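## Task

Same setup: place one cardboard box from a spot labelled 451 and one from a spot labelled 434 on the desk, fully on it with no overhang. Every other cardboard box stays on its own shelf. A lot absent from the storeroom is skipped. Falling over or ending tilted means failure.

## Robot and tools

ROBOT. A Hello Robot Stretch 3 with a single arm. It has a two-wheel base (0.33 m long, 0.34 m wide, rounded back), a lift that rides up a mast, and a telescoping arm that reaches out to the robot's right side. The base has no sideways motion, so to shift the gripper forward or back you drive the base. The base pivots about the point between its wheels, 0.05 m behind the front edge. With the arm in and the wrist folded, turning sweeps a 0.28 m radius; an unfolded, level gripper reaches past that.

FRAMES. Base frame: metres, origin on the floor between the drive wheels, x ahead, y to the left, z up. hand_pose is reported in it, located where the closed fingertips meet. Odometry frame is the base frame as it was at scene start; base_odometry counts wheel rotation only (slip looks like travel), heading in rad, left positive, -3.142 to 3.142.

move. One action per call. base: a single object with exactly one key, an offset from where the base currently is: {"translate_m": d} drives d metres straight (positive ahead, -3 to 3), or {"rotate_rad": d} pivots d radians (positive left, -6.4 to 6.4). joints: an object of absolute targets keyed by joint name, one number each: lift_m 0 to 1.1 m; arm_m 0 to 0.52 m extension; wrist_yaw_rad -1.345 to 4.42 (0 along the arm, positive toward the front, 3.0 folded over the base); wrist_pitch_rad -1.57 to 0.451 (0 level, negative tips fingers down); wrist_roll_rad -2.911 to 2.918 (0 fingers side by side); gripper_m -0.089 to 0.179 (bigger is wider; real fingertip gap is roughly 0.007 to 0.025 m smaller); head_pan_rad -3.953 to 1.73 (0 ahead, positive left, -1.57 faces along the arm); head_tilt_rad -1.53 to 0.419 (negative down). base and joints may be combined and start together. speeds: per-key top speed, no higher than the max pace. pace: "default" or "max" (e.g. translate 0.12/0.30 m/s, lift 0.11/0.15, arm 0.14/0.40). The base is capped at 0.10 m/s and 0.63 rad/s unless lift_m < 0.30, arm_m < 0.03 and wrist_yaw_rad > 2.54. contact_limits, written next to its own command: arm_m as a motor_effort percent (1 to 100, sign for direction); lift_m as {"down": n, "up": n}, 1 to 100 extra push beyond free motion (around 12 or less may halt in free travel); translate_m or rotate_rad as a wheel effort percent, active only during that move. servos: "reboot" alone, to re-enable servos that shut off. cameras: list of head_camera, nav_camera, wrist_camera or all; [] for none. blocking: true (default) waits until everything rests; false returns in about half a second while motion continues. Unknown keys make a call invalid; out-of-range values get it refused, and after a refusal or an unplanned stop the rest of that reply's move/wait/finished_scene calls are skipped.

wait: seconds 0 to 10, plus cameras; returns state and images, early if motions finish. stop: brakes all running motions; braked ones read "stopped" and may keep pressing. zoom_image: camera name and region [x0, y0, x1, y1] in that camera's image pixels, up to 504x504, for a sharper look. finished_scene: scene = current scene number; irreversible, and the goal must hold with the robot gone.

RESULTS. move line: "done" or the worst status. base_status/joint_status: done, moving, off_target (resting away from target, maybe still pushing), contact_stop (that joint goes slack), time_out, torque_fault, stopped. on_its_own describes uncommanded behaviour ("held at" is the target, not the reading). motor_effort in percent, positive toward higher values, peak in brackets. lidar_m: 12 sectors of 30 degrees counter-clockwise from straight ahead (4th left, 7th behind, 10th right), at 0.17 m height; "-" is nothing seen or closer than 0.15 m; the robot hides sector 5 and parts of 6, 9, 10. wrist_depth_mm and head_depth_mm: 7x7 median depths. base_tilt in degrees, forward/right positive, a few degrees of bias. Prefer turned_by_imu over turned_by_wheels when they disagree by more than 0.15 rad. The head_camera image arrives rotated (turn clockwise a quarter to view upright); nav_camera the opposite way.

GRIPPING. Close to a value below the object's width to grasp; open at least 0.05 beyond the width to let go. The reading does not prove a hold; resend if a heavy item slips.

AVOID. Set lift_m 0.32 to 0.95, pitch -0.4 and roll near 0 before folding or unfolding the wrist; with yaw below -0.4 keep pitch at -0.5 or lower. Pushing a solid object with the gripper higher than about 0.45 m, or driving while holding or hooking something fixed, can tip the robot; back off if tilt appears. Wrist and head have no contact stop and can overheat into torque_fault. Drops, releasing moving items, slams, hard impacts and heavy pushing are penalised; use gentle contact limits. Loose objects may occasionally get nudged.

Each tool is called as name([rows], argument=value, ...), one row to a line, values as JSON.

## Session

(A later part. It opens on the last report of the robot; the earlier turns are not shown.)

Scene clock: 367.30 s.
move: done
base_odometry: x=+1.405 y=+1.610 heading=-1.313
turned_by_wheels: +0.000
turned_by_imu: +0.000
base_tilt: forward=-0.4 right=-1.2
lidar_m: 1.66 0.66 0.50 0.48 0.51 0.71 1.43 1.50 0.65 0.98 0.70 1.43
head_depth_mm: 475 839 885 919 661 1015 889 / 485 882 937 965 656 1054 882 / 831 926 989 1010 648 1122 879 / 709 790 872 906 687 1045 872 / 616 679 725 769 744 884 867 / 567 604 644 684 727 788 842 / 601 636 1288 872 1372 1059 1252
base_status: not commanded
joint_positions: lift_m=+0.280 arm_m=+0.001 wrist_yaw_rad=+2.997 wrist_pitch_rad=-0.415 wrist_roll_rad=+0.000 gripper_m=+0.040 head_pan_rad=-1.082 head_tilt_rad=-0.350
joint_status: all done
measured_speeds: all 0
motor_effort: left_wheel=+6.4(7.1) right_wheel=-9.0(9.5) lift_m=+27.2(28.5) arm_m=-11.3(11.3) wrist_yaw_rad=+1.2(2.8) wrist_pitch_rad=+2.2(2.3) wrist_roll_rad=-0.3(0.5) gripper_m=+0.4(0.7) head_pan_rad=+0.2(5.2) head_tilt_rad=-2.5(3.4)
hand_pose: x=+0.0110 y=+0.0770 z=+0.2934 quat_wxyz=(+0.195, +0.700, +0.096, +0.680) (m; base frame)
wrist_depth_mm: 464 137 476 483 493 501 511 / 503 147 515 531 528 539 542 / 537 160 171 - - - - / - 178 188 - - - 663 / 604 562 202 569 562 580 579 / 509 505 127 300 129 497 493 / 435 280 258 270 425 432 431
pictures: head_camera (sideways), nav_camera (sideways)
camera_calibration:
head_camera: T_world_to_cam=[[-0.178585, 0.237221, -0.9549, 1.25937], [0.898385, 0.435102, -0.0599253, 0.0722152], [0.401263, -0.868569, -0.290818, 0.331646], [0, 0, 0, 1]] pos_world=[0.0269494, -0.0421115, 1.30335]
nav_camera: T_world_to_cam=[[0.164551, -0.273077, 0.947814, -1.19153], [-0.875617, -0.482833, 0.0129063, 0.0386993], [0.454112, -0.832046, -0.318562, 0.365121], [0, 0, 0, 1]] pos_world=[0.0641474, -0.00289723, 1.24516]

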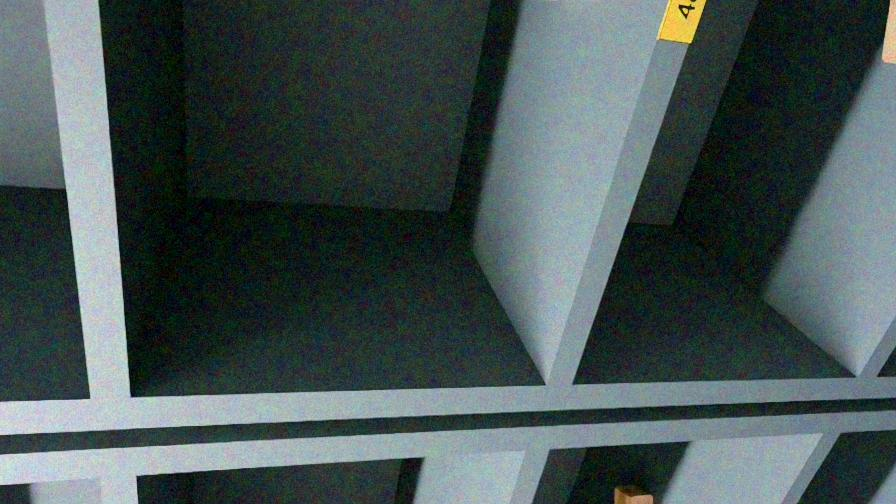

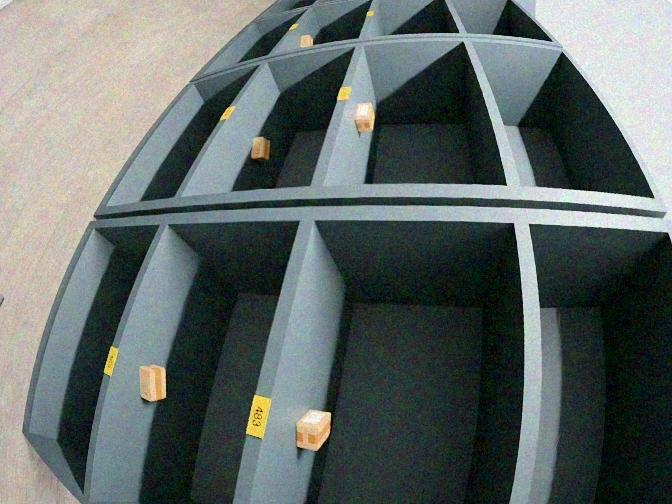

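zoom_image(camera="nav_camera", region=[90, 330, 150, 390])

zoom_image(camera="nav_camera", region=[200, 70, 370, 140])

zoom_image(camera="nav_camera", region=[275, 0, 385, 50])

move(base={"translate_m": 0.85}, joints={"head_pan_rad": -1.3, "head_tilt_rad": -0.45}, pace="max", cameras=["head_camera","nav_camera"])

Scaled by 8.400 from the camera's 672x504 image, which has a finer 792x594 frame.

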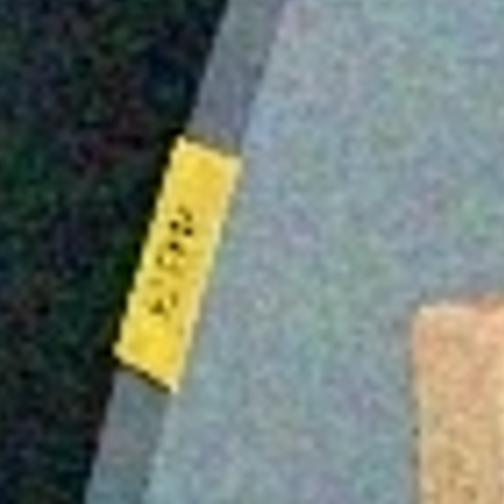

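Scaled by 2.965 from the camera's 672x504 image, which has a finer 792x594 frame.

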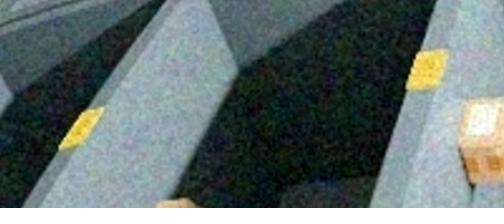

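Scaled by 4.582 from the camera's 672x504 image, which has a finer 792x594 frame.

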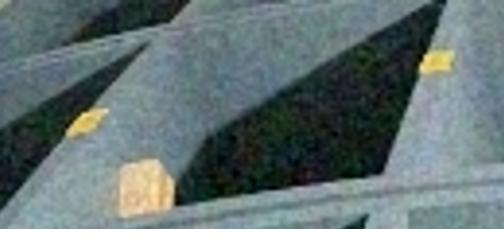

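Scene clock: 379.53 s.
move: done
base_odometry: x=+1.621 y=+0.788 heading=-1.313
turned_by_wheels: +0.000
turned_by_imu: +0.000
base_tilt: forward=-0.3 right=-1.2
lidar_m: 1.55 0.62 0.47 0.45 0.48 0.67 2.05 1.34 0.62 1.01 0.78 0.82
head_depth_mm: 580 848 910 831 610 1014 813 / 592 873 939 822 638 1014 808 / 606 900 970 760 1130 969 807 / 619 928 997 744 1158 967 845 / 638 964 1038 793 1198 989 867 / 656 968 1034 783 1147 987 1165 / 678 820 859 776 953 947 1047
base_status: done
joint_positions: lift_m=+0.280 arm_m=+0.001 wrist_yaw_rad=+2.998 wrist_pitch_rad=-0.415 wrist_roll_rad=+0.000 gripper_m=+0.040 head_pan_rad=-1.300 head_tilt_rad=-0.451
joint_status: all done
measured_speeds: all 0
motor_effort: left_wheel=+6.1(15.5) right_wheel=+1.2(11.9) lift_m=+25.6(26.1) arm_m=-12.6(13.4) wrist_yaw_rad=+2.1(3.0) wrist_pitch_rad=+2.3(2.4) wrist_roll_rad=-0.5(0.6) gripper_m=+0.2(1.1) head_pan_rad=+3.3(4.7) head_tilt_rad=-0.9(6.2)
hand_pose: x=+0.0110 y=+0.0770 z=+0.2934 quat_wxyz=(+0.195, +0.700, +0.096, +0.680) (m; base frame)
wrist_depth_mm: 433 137 448 461 464 474 480 / 474 148 485 495 507 511 519 / 515 161 515 537 536 - - / - 181 188 - - - - / 580 556 201 555 568 584 574 / 518 512 126 302 129 494 495 / 434 279 257 269 422 432 432
pictures: head_camera (sideways), nav_camera (sideways)
camera_calibration:
head_camera: T_world_to_cam=[[-0.14829, 0.361462, -0.920519, 1.21428], [0.969643, 0.236144, -0.0634769, 0.0763775], [0.19443, -0.901987, -0.385507, 0.456189], [0, 0, 0, 1]] pos_world=[0.0173103, -0.0454756, 1.29848]
nav_camera: T_world_to_cam=[[0.126602, -0.392593, 0.910957, -1.14318], [-0.95907, -0.282943, 0.0113493, 0.0412284], [0.253293, -0.875108, -0.412346, 0.488397], [0, 0, 0, 1]] pos_world=[0.0605629, -0.00974116, 1.24231]

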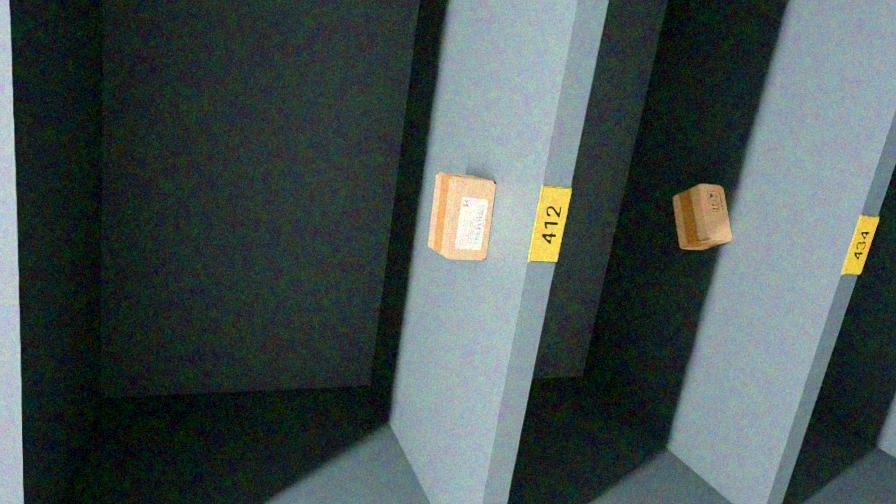

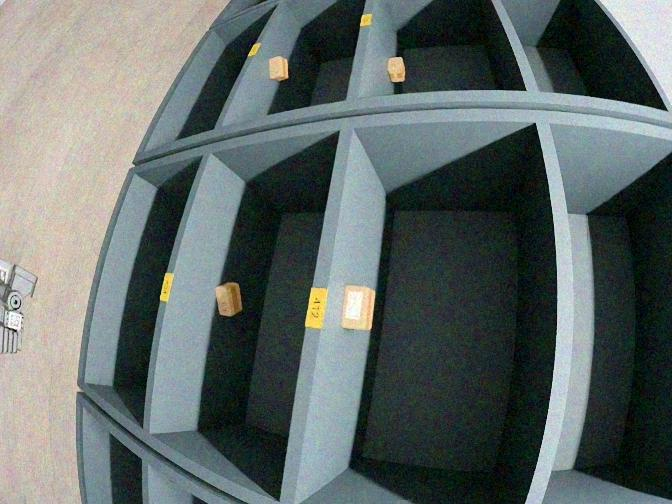

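move(base={"translate_m": 0.11}, joints={"lift_m": 0.64}, pace="max", cameras=[])

move(joints={"wrist_yaw_rad": 0, "wrist_pitch_rad": -0.25, "gripper_m": 0.17}, pace="max", cameras=["wrist_camera"])

Scene clock: 395.57 s.
move: done
base_odometry: x=+1.649 y=+0.682 heading=-1.313
turned_by_wheels: +0.000
turned_by_imu: +0.001
base_tilt: forward=-0.3 right=-1.2
lidar_m: 1.53 0.61 0.46 0.45 0.47 0.66 2.05 1.38 0.68 1.01 0.71 1.49
head_depth_mm: 575 848 908 835 614 1021 816 / 587 878 939 692 640 1007 809 / 599 902 973 812 1135 966 806 / 615 936 1007 805 1167 996 844 / 632 946 1021 794 1152 994 873 / 650 788 831 785 926 950 1019 / 594 651 683 692 767 843 934
base_status: done
joint_positions: lift_m=+0.640 arm_m=+0.001 wrist_yaw_rad=+2.998 wrist_pitch_rad=-0.415 wrist_roll_rad=+0.000 gripper_m=+0.040 head_pan_rad=-1.300 head_tilt_rad=-0.450
joint_status: all done
measured_speeds: all 0
motor_effort: left_wheel=-1.1(12.9) right_wheel=+3.4(11.0) lift_m=+28.6(34.0) arm_m=-11.3(12.5) wrist_yaw_rad=+1.9(3.0) wrist_pitch_rad=+2.3(2.4) wrist_roll_rad=-0.3(0.5) gripper_m=+0.3(1.0) head_pan_rad=+3.4(4.2) head_tilt_rad=+4.7(5.4)
hand_pose: x=+0.0110 y=+0.0769 z=+0.6534 quat_wxyz=(+0.195, +0.700, +0.096, +0.680) (m; base frame)
wrist_depth_mm: 429 136 445 455 460 467 477 / 466 148 481 494 499 510 516 / 513 162 507 530 544 540 - / - 178 187 - - - - / - - 200 - 152 - - / - - 127 - 127 - - / 788 - 257 796 782 790 802
pictures: none
No camera images: "cameras" was empty.

Scene clock: 397.40 s.
move: done
base_odometry: x=+1.649 y=+0.682 heading=-1.313
turned_by_wheels: +0.000
turned_by_imu: +0.000
base_tilt: forward=-0.4 right=-1.4
lidar_m: 1.53 0.61 0.46 0.45 0.47 0.66 2.05 1.38 0.68 1.01 0.71 1.48
head_depth_mm: 575 848 910 837 613 1014 815 / 587 874 941 695 641 1007 813 / 600 907 974 812 1133 968 809 / 614 932 1005 805 1164 999 849 / 629 946 1018 792 1156 987 870 / 648 784 830 789 930 951 1017 / 593 652 681 692 767 845 929
base_status: not commanded
joint_positions: lift_m=+0.640 arm_m=+0.001 wrist_yaw_rad=+0.003 wrist_pitch_rad=-0.272 wrist_roll_rad=+0.000 gripper_m=+0.170 head_pan_rad=-1.300 head_tilt_rad=-0.450
joint_status: all done
measured_speeds: all 0
motor_effort: left_wheel=-1.3(1.6) right_wheel=+4.1(4.4) lift_m=+22.9(28.1) arm_m=-11.3(12.4) wrist_yaw_rad=-2.4(8.2) wrist_pitch_rad=+3.4(5.4) wrist_roll_rad=-0.3(0.5) gripper_m=+0.5(83.4) head_pan_rad=+2.7(3.7) head_tilt_rad=+5.2(5.2)
hand_pose: x=-0.0207 y=-0.3859 z=+0.6867 quat_wxyz=(+0.701, +0.097, -0.700, -0.095) (m; base frame)
wrist_depth_mm: 493 - - - - - - / 496 - - - - - - / 496 - - - - - - / 508 536 534 533 524 527 522 / 463 419 436 435 431 432 429 / 117 127 412 398 385 134 366 / - 123 - - - - 106
pictures: wrist_camera
camera_calibration:
wrist_camera: T_world_to_cam=[[-0.998856, -0.0432255, -0.0204632, -0.0166926], [-0.00150954, 0.456163, -0.889895, 0.819645], [0.0478007, -0.888846, -0.455706, 0.137112], [0, 0, 0, 1]] pos_world=[-0.0219903, -0.252742, 0.791539]

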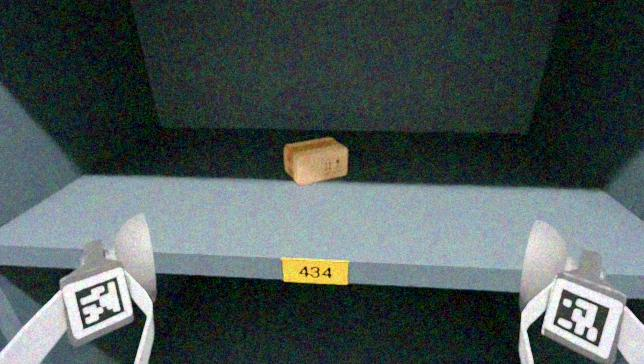

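move(base={"translate_m": -0.038}, joints={"lift_m": 0.535, "wrist_yaw_rad": 0.31}, cameras=[])

move(joints={"arm_m": 0.22}, pace="max", cameras=["wrist_camera"])

Scene clock: 412.87 s.
move: done
base_odometry: x=+1.640 y=+0.719 heading=-1.313
turned_by_wheels: +0.000
turned_by_imu: +0.000
base_tilt: forward=-0.4 right=-1.2
lidar_m: 1.54 0.62 0.46 0.45 0.47 0.66 2.05 1.38 0.66 1.01 0.74 1.49
head_depth_mm: 573 850 905 835 613 1018 815 / 583 879 940 828 641 1009 813 / 598 902 971 759 1135 943 810 / 612 931 1007 805 1160 996 845 / 629 967 1036 797 1195 994 873 / 646 853 905 786 1010 985 1101 / 645 711 744 729 824 873 948
base_status: done
joint_positions: lift_m=+0.535 arm_m=+0.001 wrist_yaw_rad=+0.307 wrist_pitch_rad=-0.271 wrist_roll_rad=+0.000 gripper_m=+0.170 head_pan_rad=-1.300 head_tilt_rad=-0.450
joint_status: all done
measured_speeds: all 0
motor_effort: left_wheel=-3.7(10.4) right_wheel=-9.6(10.4) lift_m=+23.0(25.3) arm_m=-9.9(11.0) wrist_yaw_rad=+1.4(6.1) wrist_pitch_rad=+3.4(3.6) wrist_roll_rad=-0.3(0.6) gripper_m=+0.9(1.1) head_pan_rad=+2.6(3.6) head_tilt_rad=+4.9(5.2)
hand_pose: x=+0.0512 y=-0.3748 z=+0.5820 quat_wxyz=(+0.707, +0.202, -0.678, +0.013) (m; base frame)
wrist_depth_mm: 437 483 - - - - - / 468 482 - - 487 - - / - 479 473 468 470 461 460 / - 531 416 378 351 331 328 / - 143 - - - 308 291 / - 124 826 - - - - / 116 713 - - - - 106
pictures: none
No camera images: "cameras" was empty.

Scene clock: 414.63 s.
move: done
base_odometry: x=+1.640 y=+0.719 heading=-1.313
turned_by_wheels: +0.000
turned_by_imu: +0.000
base_tilt: forward=-0.4 right=-1.2
lidar_m: 1.54 0.61 0.46 0.45 0.47 0.66 2.06 1.38 0.66 1.01 0.74 1.49
head_depth_mm: 573 850 906 836 613 1013 814 / 586 876 936 823 642 1011 809 / 599 904 967 756 1137 942 808 / 613 932 1004 806 1166 999 830 / 630 962 1039 795 1199 989 868 / 647 855 904 787 1009 989 1103 / 648 710 743 730 827 872 946
base_status: not commanded
joint_positions: lift_m=+0.535 arm_m=+0.220 wrist_yaw_rad=+0.307 wrist_pitch_rad=-0.270 wrist_roll_rad=+0.000 gripper_m=+0.170 head_pan_rad=-1.300 head_tilt_rad=-0.450
joint_status: all done
measured_speeds: all 0
motor_effort: left_wheel=-4.2(4.4) right_wheel=-8.2(9.7) lift_m=+28.7(28.8) arm_m=+13.5(15.2) wrist_yaw_rad=+2.1(3.4) wrist_pitch_rad=+3.4(3.4) wrist_roll_rad=-0.3(0.5) gripper_m=+0.3(1.1) head_pan_rad=+3.3(3.6) head_tilt_rad=+3.7(4.9)
hand_pose: x=+0.0512 y=-0.5942 z=+0.5821 quat_wxyz=(+0.707, +0.202, -0.678, +0.013) (m; base frame)
wrist_depth_mm: 402 473 - - - - - / 410 490 - - - - - / 411 470 472 438 312 425 421 / 338 338 337 332 313 330 328 / 262 260 257 258 255 256 255 / 117 127 211 210 209 200 207 / 116 192 186 178 177 171 106
pictures: wrist_camera
camera_calibration:
wrist_camera: T_world_to_cam=[[-0.940108, -0.340263, -0.0204232, -0.135536], [-0.137568, 0.433539, -0.890572, 0.815642], [0.311883, -0.834425, -0.454383, -0.0811707], [0, 0, 0, 1]] pos_world=[0.0101037, -0.467462, 0.686738]

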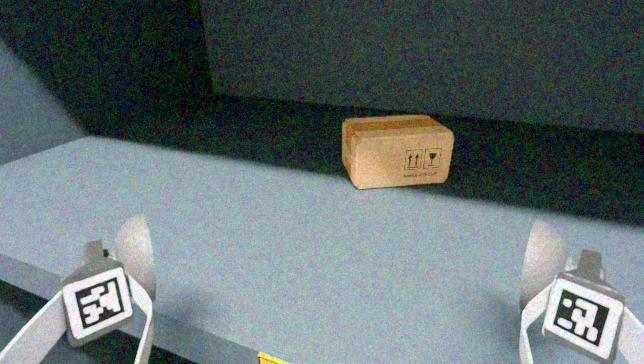

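move(joints={"arm_m": 0.391}, contact_limits={"arm_m": 30}, cameras=["wrist_camera"])

move(joints={"gripper_m": 0.045}, cameras=["wrist_camera"])

move(joints={"lift_m": 0.62}, cameras=["wrist_camera"])

Scene clock: 427.93 s.
move: done
base_odometry: x=+1.640 y=+0.719 heading=-1.313
turned_by_wheels: +0.000
turned_by_imu: +0.000
base_tilt: forward=-0.3 right=-1.2
lidar_m: 1.54 0.62 0.46 0.45 0.47 0.66 2.05 1.38 0.66 1.01 0.74 1.48
head_depth_mm: 575 847 913 837 612 1018 621 / 585 876 940 825 641 1008 645 / 598 902 970 758 1136 939 783 / 613 930 1004 807 1165 997 848 / 631 964 1036 798 1198 992 870 / 649 855 901 789 1008 984 1106 / 646 709 745 729 825 875 944
base_status: not commanded
joint_positions: lift_m=+0.535 arm_m=+0.391 wrist_yaw_rad=+0.307 wrist_pitch_rad=-0.270 wrist_roll_rad=+0.000 gripper_m=+0.170 head_pan_rad=-1.300 head_tilt_rad=-0.450
joint_status: all done
measured_speeds: all 0
motor_effort: left_wheel=-3.6(4.4) right_wheel=-8.9(9.5) lift_m=+29.8(31.2) arm_m=+13.0(15.2) wrist_yaw_rad=+2.1(3.9) wrist_pitch_rad=+3.3(3.4) wrist_roll_rad=-0.2(0.4) gripper_m=+0.5(1.1) head_pan_rad=+2.9(3.3) head_tilt_rad=+3.3(3.9)
contact_limits: arm_m 30 (drawing in: default 31, maximum 55; extending or still: default 40, maximum 69)
hand_pose: x=+0.0512 y=-0.7652 z=+0.5821 quat_wxyz=(+0.707, +0.202, -0.678, +0.013) (m; base frame)
wrist_depth_mm: 389 453 - - - - - / 406 470 - - - - - / 410 466 433 401 - - - / 339 335 332 332 330 324 307 / 259 259 247 172 179 253 253 / 117 127 210 163 174 201 206 / 116 173 172 172 177 170 106
pictures: wrist_camera
camera_calibration:
wrist_camera: T_world_to_cam=[[-0.940108, -0.340263, -0.0204232, -0.193721], [-0.137568, 0.433539, -0.890572, 0.889777], [0.311883, -0.834425, -0.454383, -0.223857], [0, 0, 0, 1]] pos_world=[0.0101037, -0.638462, 0.686738]

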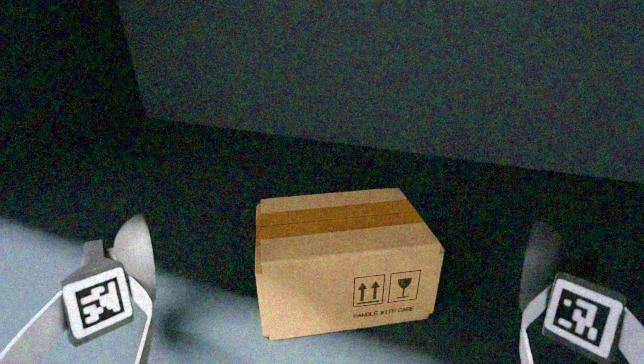

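Scene clock: 429.70 s.
move: done
base_odometry: x=+1.640 y=+0.719 heading=-1.313
turned_by_wheels: +0.000
turned_by_imu: +0.000
base_tilt: forward=-0.3 right=-1.2
lidar_m: 1.54 0.62 0.46 0.45 0.47 0.66 2.05 1.38 0.66 1.01 0.74 1.49
head_depth_mm: 573 850 907 836 613 1020 622 / 585 876 937 826 642 1007 646 / 600 902 971 757 1131 966 784 / 614 932 1007 806 1161 1000 848 / 630 964 1037 793 1203 990 870 / 648 857 905 787 1010 985 1102 / 645 710 744 730 827 877 945
base_status: not commanded
joint_positions: lift_m=+0.535 arm_m=+0.391 wrist_yaw_rad=+0.310 wrist_pitch_rad=-0.270 wrist_roll_rad=+0.000 gripper_m=+0.045 head_pan_rad=-1.300 head_tilt_rad=-0.450
joint_status: all done
measured_speeds: all 0
motor_effort: left_wheel=-2.5(4.5) right_wheel=-8.1(9.4) lift_m=+29.2(29.9) arm_m=+11.0(13.3) wrist_yaw_rad=-0.8(2.8) wrist_pitch_rad=+3.3(3.4) wrist_roll_rad=-0.2(0.4) gripper_m=+0.3(86.1) head_pan_rad=+2.8(3.5) head_tilt_rad=+2.5(3.8)
contact_limits: arm_m 30 (drawing in: default 31, maximum 55; extending or still: default 40, maximum 69)
hand_pose: x=+0.0520 y=-0.7650 z=+0.5821 quat_wxyz=(+0.707, +0.203, -0.677, +0.014) (m; base frame)
wrist_depth_mm: 390 458 - - - - - / 404 471 - - - - - / 410 462 435 404 - - - / 337 337 334 234 234 327 309 / 261 260 258 186 203 253 253 / 212 211 127 195 127 207 207 / 184 178 167 177 166 175 175
pictures: wrist_camera
camera_calibration:
wrist_camera: T_world_to_cam=[[-0.938991, -0.343337, -0.0203955, -0.195307], [-0.13902, 0.433108, -0.890557, 0.889518], [0.314594, -0.833389, -0.454415, -0.223243], [0, 0, 0, 1]] pos_world=[0.0105003, -0.638361, 0.686738]

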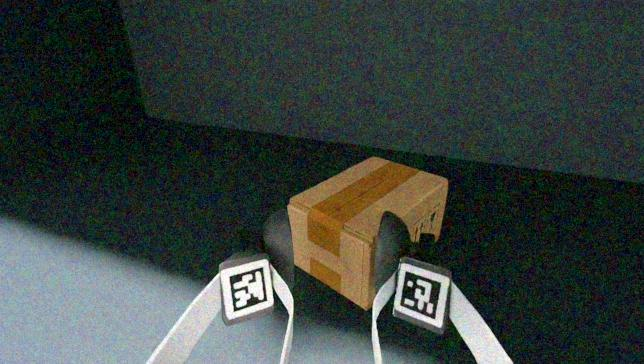

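Scene clock: 431.30 s.
move: done
base_odometry: x=+1.640 y=+0.719 heading=-1.313
turned_by_wheels: +0.000
turned_by_imu: +0.000
base_tilt: forward=-0.2 right=-1.3
lidar_m: 1.54 0.62 0.46 0.45 0.47 0.66 2.05 1.39 0.66 1.01 0.74 1.48
head_depth_mm: 574 849 910 834 612 1021 590 / 587 875 941 826 641 686 747 / 600 907 969 759 1134 938 805 / 615 934 1005 804 1159 996 846 / 631 960 1034 793 1200 991 867 / 650 857 905 785 1010 984 1102 / 643 709 742 729 826 875 947
base_status: not commanded
joint_positions: lift_m=+0.620 arm_m=+0.391 wrist_yaw_rad=+0.310 wrist_pitch_rad=-0.270 wrist_roll_rad=+0.000 gripper_m=+0.045 head_pan_rad=-1.300 head_tilt_rad=-0.450
joint_status: all done
measured_speeds: all 0
motor_effort: left_wheel=-2.4(2.9) right_wheel=-8.1(8.7) lift_m=+29.8(33.4) arm_m=+9.6(11.4) wrist_yaw_rad=-0.8(2.4) wrist_pitch_rad=+3.3(3.4) wrist_roll_rad=-0.1(0.5) gripper_m=+0.6(1.2) head_pan_rad=+2.8(3.1) head_tilt_rad=+2.5(3.1)
contact_limits: arm_m 30 (drawing in: default 31, maximum 55; extending or still: default 40, maximum 69)
hand_pose: x=+0.0520 y=-0.7650 z=+0.6671 quat_wxyz=(+0.707, +0.203, -0.677, +0.014) (m; base frame)
wrist_depth_mm: 391 455 - - - - - / 407 470 - - - - - / 413 486 - - - - - / 421 498 493 - - - - / 395 400 403 402 363 380 - / 331 330 126 267 127 325 323 / 279 279 261 232 242 274 273
pictures: wrist_camera
camera_calibration:
wrist_camera: T_world_to_cam=[[-0.938991, -0.343337, -0.0203955, -0.193573], [-0.13902, 0.433108, -0.890557, 0.965215], [0.314594, -0.833389, -0.454415, -0.184618], [0, 0, 0, 1]] pos_world=[0.0105003, -0.638361, 0.771738]

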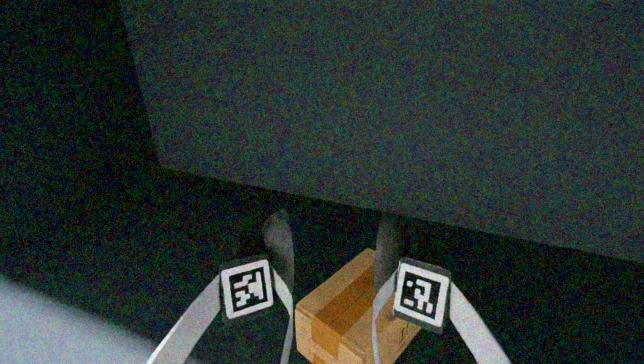

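move(joints={"gripper_m": 0.17, "lift_m": 0.64}, cameras=[])

move(joints={"arm_m": 0.22, "wrist_yaw_rad": 0}, pace="max", cameras=["wrist_camera"])

Scene clock: 439.67 s.
move: done
base_odometry: x=+1.640 y=+0.719 heading=-1.313
turned_by_wheels: +0.000
turned_by_imu: +0.000
base_tilt: forward=-0.3 right=-1.1
lidar_m: 1.53 0.61 0.46 0.45 0.47 0.66 2.05 1.38 0.66 1.01 0.74 1.49
head_depth_mm: 573 847 908 839 613 593 584 / 587 877 938 826 642 622 766 / 599 901 970 759 1135 953 808 / 613 931 1010 807 1170 964 846 / 631 964 1035 796 1201 993 867 / 649 855 904 784 1007 982 1105 / 647 710 744 730 826 872 947
base_status: not commanded
joint_positions: lift_m=+0.640 arm_m=+0.391 wrist_yaw_rad=+0.310 wrist_pitch_rad=-0.270 wrist_roll_rad=+0.000 gripper_m=+0.170 head_pan_rad=-1.300 head_tilt_rad=-0.450
joint_status: all done
measured_speeds: all 0
motor_effort: left_wheel=-2.2(2.9) right_wheel=-8.0(8.9) lift_m=+23.0(32.9) arm_m=+4.9(6.4) wrist_yaw_rad=-1.9(2.1) wrist_pitch_rad=+3.3(3.4) wrist_roll_rad=-0.1(0.7) gripper_m=+0.9(86.3) head_pan_rad=+2.4(2.7) head_tilt_rad=+1.5(2.4)
contact_limits: arm_m 30 (drawing in: default 31, maximum 55; extending or still: default 40, maximum 69)
hand_pose: x=+0.0520 y=-0.7650 z=+0.6871 quat_wxyz=(+0.707, +0.203, -0.677, +0.014) (m; base frame)
wrist_depth_mm: 391 451 - - - - - / 402 468 - - - - - / 416 484 - - - - - / 424 502 508 - - - - / 422 418 436 434 412 139 - / 117 141 355 350 353 339 325 / 116 292 299 248 275 288 106
pictures: none
No camera images: "cameras" was empty.

Scene clock: 441.27 s.
move: done
base_odometry: x=+1.640 y=+0.719 heading=-1.313
turned_by_wheels: +0.000
turned_by_imu: +0.000
base_tilt: forward=-0.2 right=-1.3
lidar_m: 1.53 0.62 0.46 0.45 0.47 0.66 2.05 1.38 0.66 1.01 0.74 1.49
head_depth_mm: 574 850 910 835 612 1018 681 / 585 874 934 828 640 1008 537 / 598 904 970 756 1137 971 803 / 614 934 1005 807 1168 990 846 / 630 969 1034 797 1200 988 867 / 648 856 905 786 1010 983 1101 / 645 711 740 730 827 874 947
base_status: not commanded
joint_positions: lift_m=+0.640 arm_m=+0.220 wrist_yaw_rad=+0.003 wrist_pitch_rad=-0.270 wrist_roll_rad=+0.000 gripper_m=+0.170 head_pan_rad=-1.300 head_tilt_rad=-0.450
joint_status: all done
measured_speeds: all 0
motor_effort: left_wheel=-2.6(3.0) right_wheel=-8.0(9.1) lift_m=+28.7(28.7) arm_m=-13.1(14.9) wrist_yaw_rad=-3.0(7.9) wrist_pitch_rad=+3.2(3.4) wrist_roll_rad=-0.2(0.4) gripper_m=+0.9(1.0) head_pan_rad=+2.1(2.9) head_tilt_rad=+1.8(2.2)
hand_pose: x=-0.0208 y=-0.6055 z=+0.6871 quat_wxyz=(+0.701, +0.096, -0.700, -0.095) (m; base frame)
wrist_depth_mm: - - - - - - 453 / - - - - - - 493 / - - - - - - 518 / 510 536 503 500 525 522 522 / 463 419 402 413 432 433 430 / 117 141 359 354 352 338 350 / 117 293 301 299 297 289 106
pictures: wrist_camera
camera_calibration:
wrist_camera: T_world_to_cam=[[-0.998875, -0.0428538, -0.0203106, -0.0261173], [-0.00140152, 0.454773, -0.890606, 0.919812], [0.0474026, -0.889576, -0.454321, -0.0592592], [0, 0, 0, 1]] pos_world=[-0.0219898, -0.47214, 0.791737]

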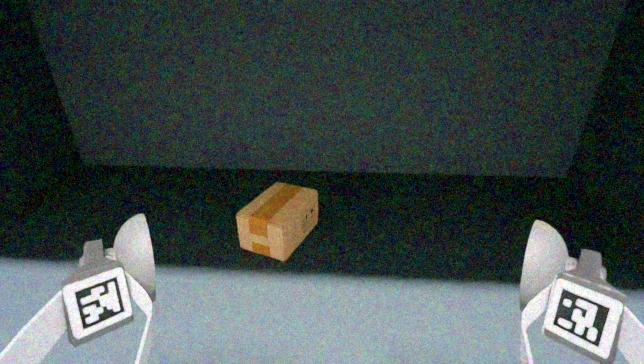

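move(base={"translate_m": 0.1575}, joints={"wrist_yaw_rad": -0.365}, cameras=[])

move(joints={"lift_m": 0.533, "arm_m": 0.29}, cameras=["wrist_camera"])

Scene clock: 457.00 s.
move: done
base_odometry: x=+1.680 y=+0.567 heading=-1.313
turned_by_wheels: +0.000
turned_by_imu: +0.000
base_tilt: forward=-0.3 right=-1.1
lidar_m: 1.53 0.61 0.46 0.44 0.47 0.65 2.02 0.77 0.76 1.01 0.65 1.38
head_depth_mm: 577 853 912 835 612 979 792 / 589 880 945 824 639 1008 535 / 603 908 974 812 1140 1001 826 / 617 918 987 803 1161 997 845 / 616 712 767 742 871 923 873 / 523 565 609 653 724 792 882 / 524 566 615 680 1135 917 1221
base_status: done
joint_positions: lift_m=+0.640 arm_m=+0.220 wrist_yaw_rad=-0.362 wrist_pitch_rad=-0.270 wrist_roll_rad=+0.000 gripper_m=+0.170 head_pan_rad=-1.300 head_tilt_rad=-0.450
joint_status: all done
measured_speeds: all 0
motor_effort: left_wheel=+9.1(9.7) right_wheel=+1.6(11.0) lift_m=+30.5(31.8) arm_m=-12.1(13.1) wrist_yaw_rad=-2.4(5.7) wrist_pitch_rad=+3.2(3.4) wrist_roll_rad=-0.2(0.5) gripper_m=+0.5(1.1) head_pan_rad=+2.1(2.7) head_tilt_rad=+0.9(1.7)
hand_pose: x=-0.1067 y=-0.5899 z=+0.6871 quat_wxyz=(+0.672, -0.032, -0.706, -0.220) (m; base frame)
wrist_depth_mm: - - - - - 602 - / - - - - - 627 - / - - - - - 670 - / - 530 504 505 526 523 - / 458 419 398 430 430 427 426 / 117 140 358 355 355 340 353 / 116 291 301 299 297 289 106
pictures: none
No camera images: "cameras" was empty.

Scene clock: 458.80 s.
move: done
base_odometry: x=+1.680 y=+0.567 heading=-1.313
turned_by_wheels: +0.000
turned_by_imu: +0.000
base_tilt: forward=-0.4 right=-1.1
lidar_m: 1.52 0.61 0.46 0.44 0.47 0.65 2.02 0.77 0.76 1.01 0.65 1.38
head_depth_mm: 579 854 914 834 614 981 814 / 589 880 945 821 639 1009 641 / 604 908 972 814 1132 1003 825 / 617 915 988 805 1159 994 846 / 617 710 764 743 869 929 872 / 522 566 608 653 725 790 881 / 523 566 611 678 1140 917 1224
base_status: not commanded
joint_positions: lift_m=+0.533 arm_m=+0.290 wrist_yaw_rad=-0.362 wrist_pitch_rad=-0.270 wrist_roll_rad=+0.000 gripper_m=+0.170 head_pan_rad=-1.300 head_tilt_rad=-0.450
joint_status: all done
measured_speeds: all 0
motor_effort: left_wheel=+9.0(9.3) right_wheel=+1.2(2.9) lift_m=+23.7(30.3) arm_m=+13.4(14.9) wrist_yaw_rad=-3.0(4.1) wrist_pitch_rad=+3.2(3.4) wrist_roll_rad=-0.4(0.4) gripper_m=+0.2(1.1) head_pan_rad=+1.8(2.7) head_tilt_rad=+0.6(1.4)
hand_pose: x=-0.1067 y=-0.6598 z=+0.5801 quat_wxyz=(+0.672, -0.032, -0.706, -0.220) (m; base frame)
wrist_depth_mm: - - - - - 535 - / - - - - - 567 - / 405 431 335 397 455 452 416 / 334 330 292 307 326 325 321 / 257 255 255 254 252 250 249 / 117 141 207 207 205 197 198 / 116 170 175 175 174 168 106
pictures: wrist_camera
camera_calibration:
wrist_camera: T_world_to_cam=[[-0.948373, 0.316503, -0.0203558, 0.126058], [0.161049, 0.425289, -0.890614, 0.847009], [-0.273225, -0.847912, -0.454305, -0.158895], [0, 0, 0, 1]] pos_world=[-0.0602743, -0.53485, 0.684737]

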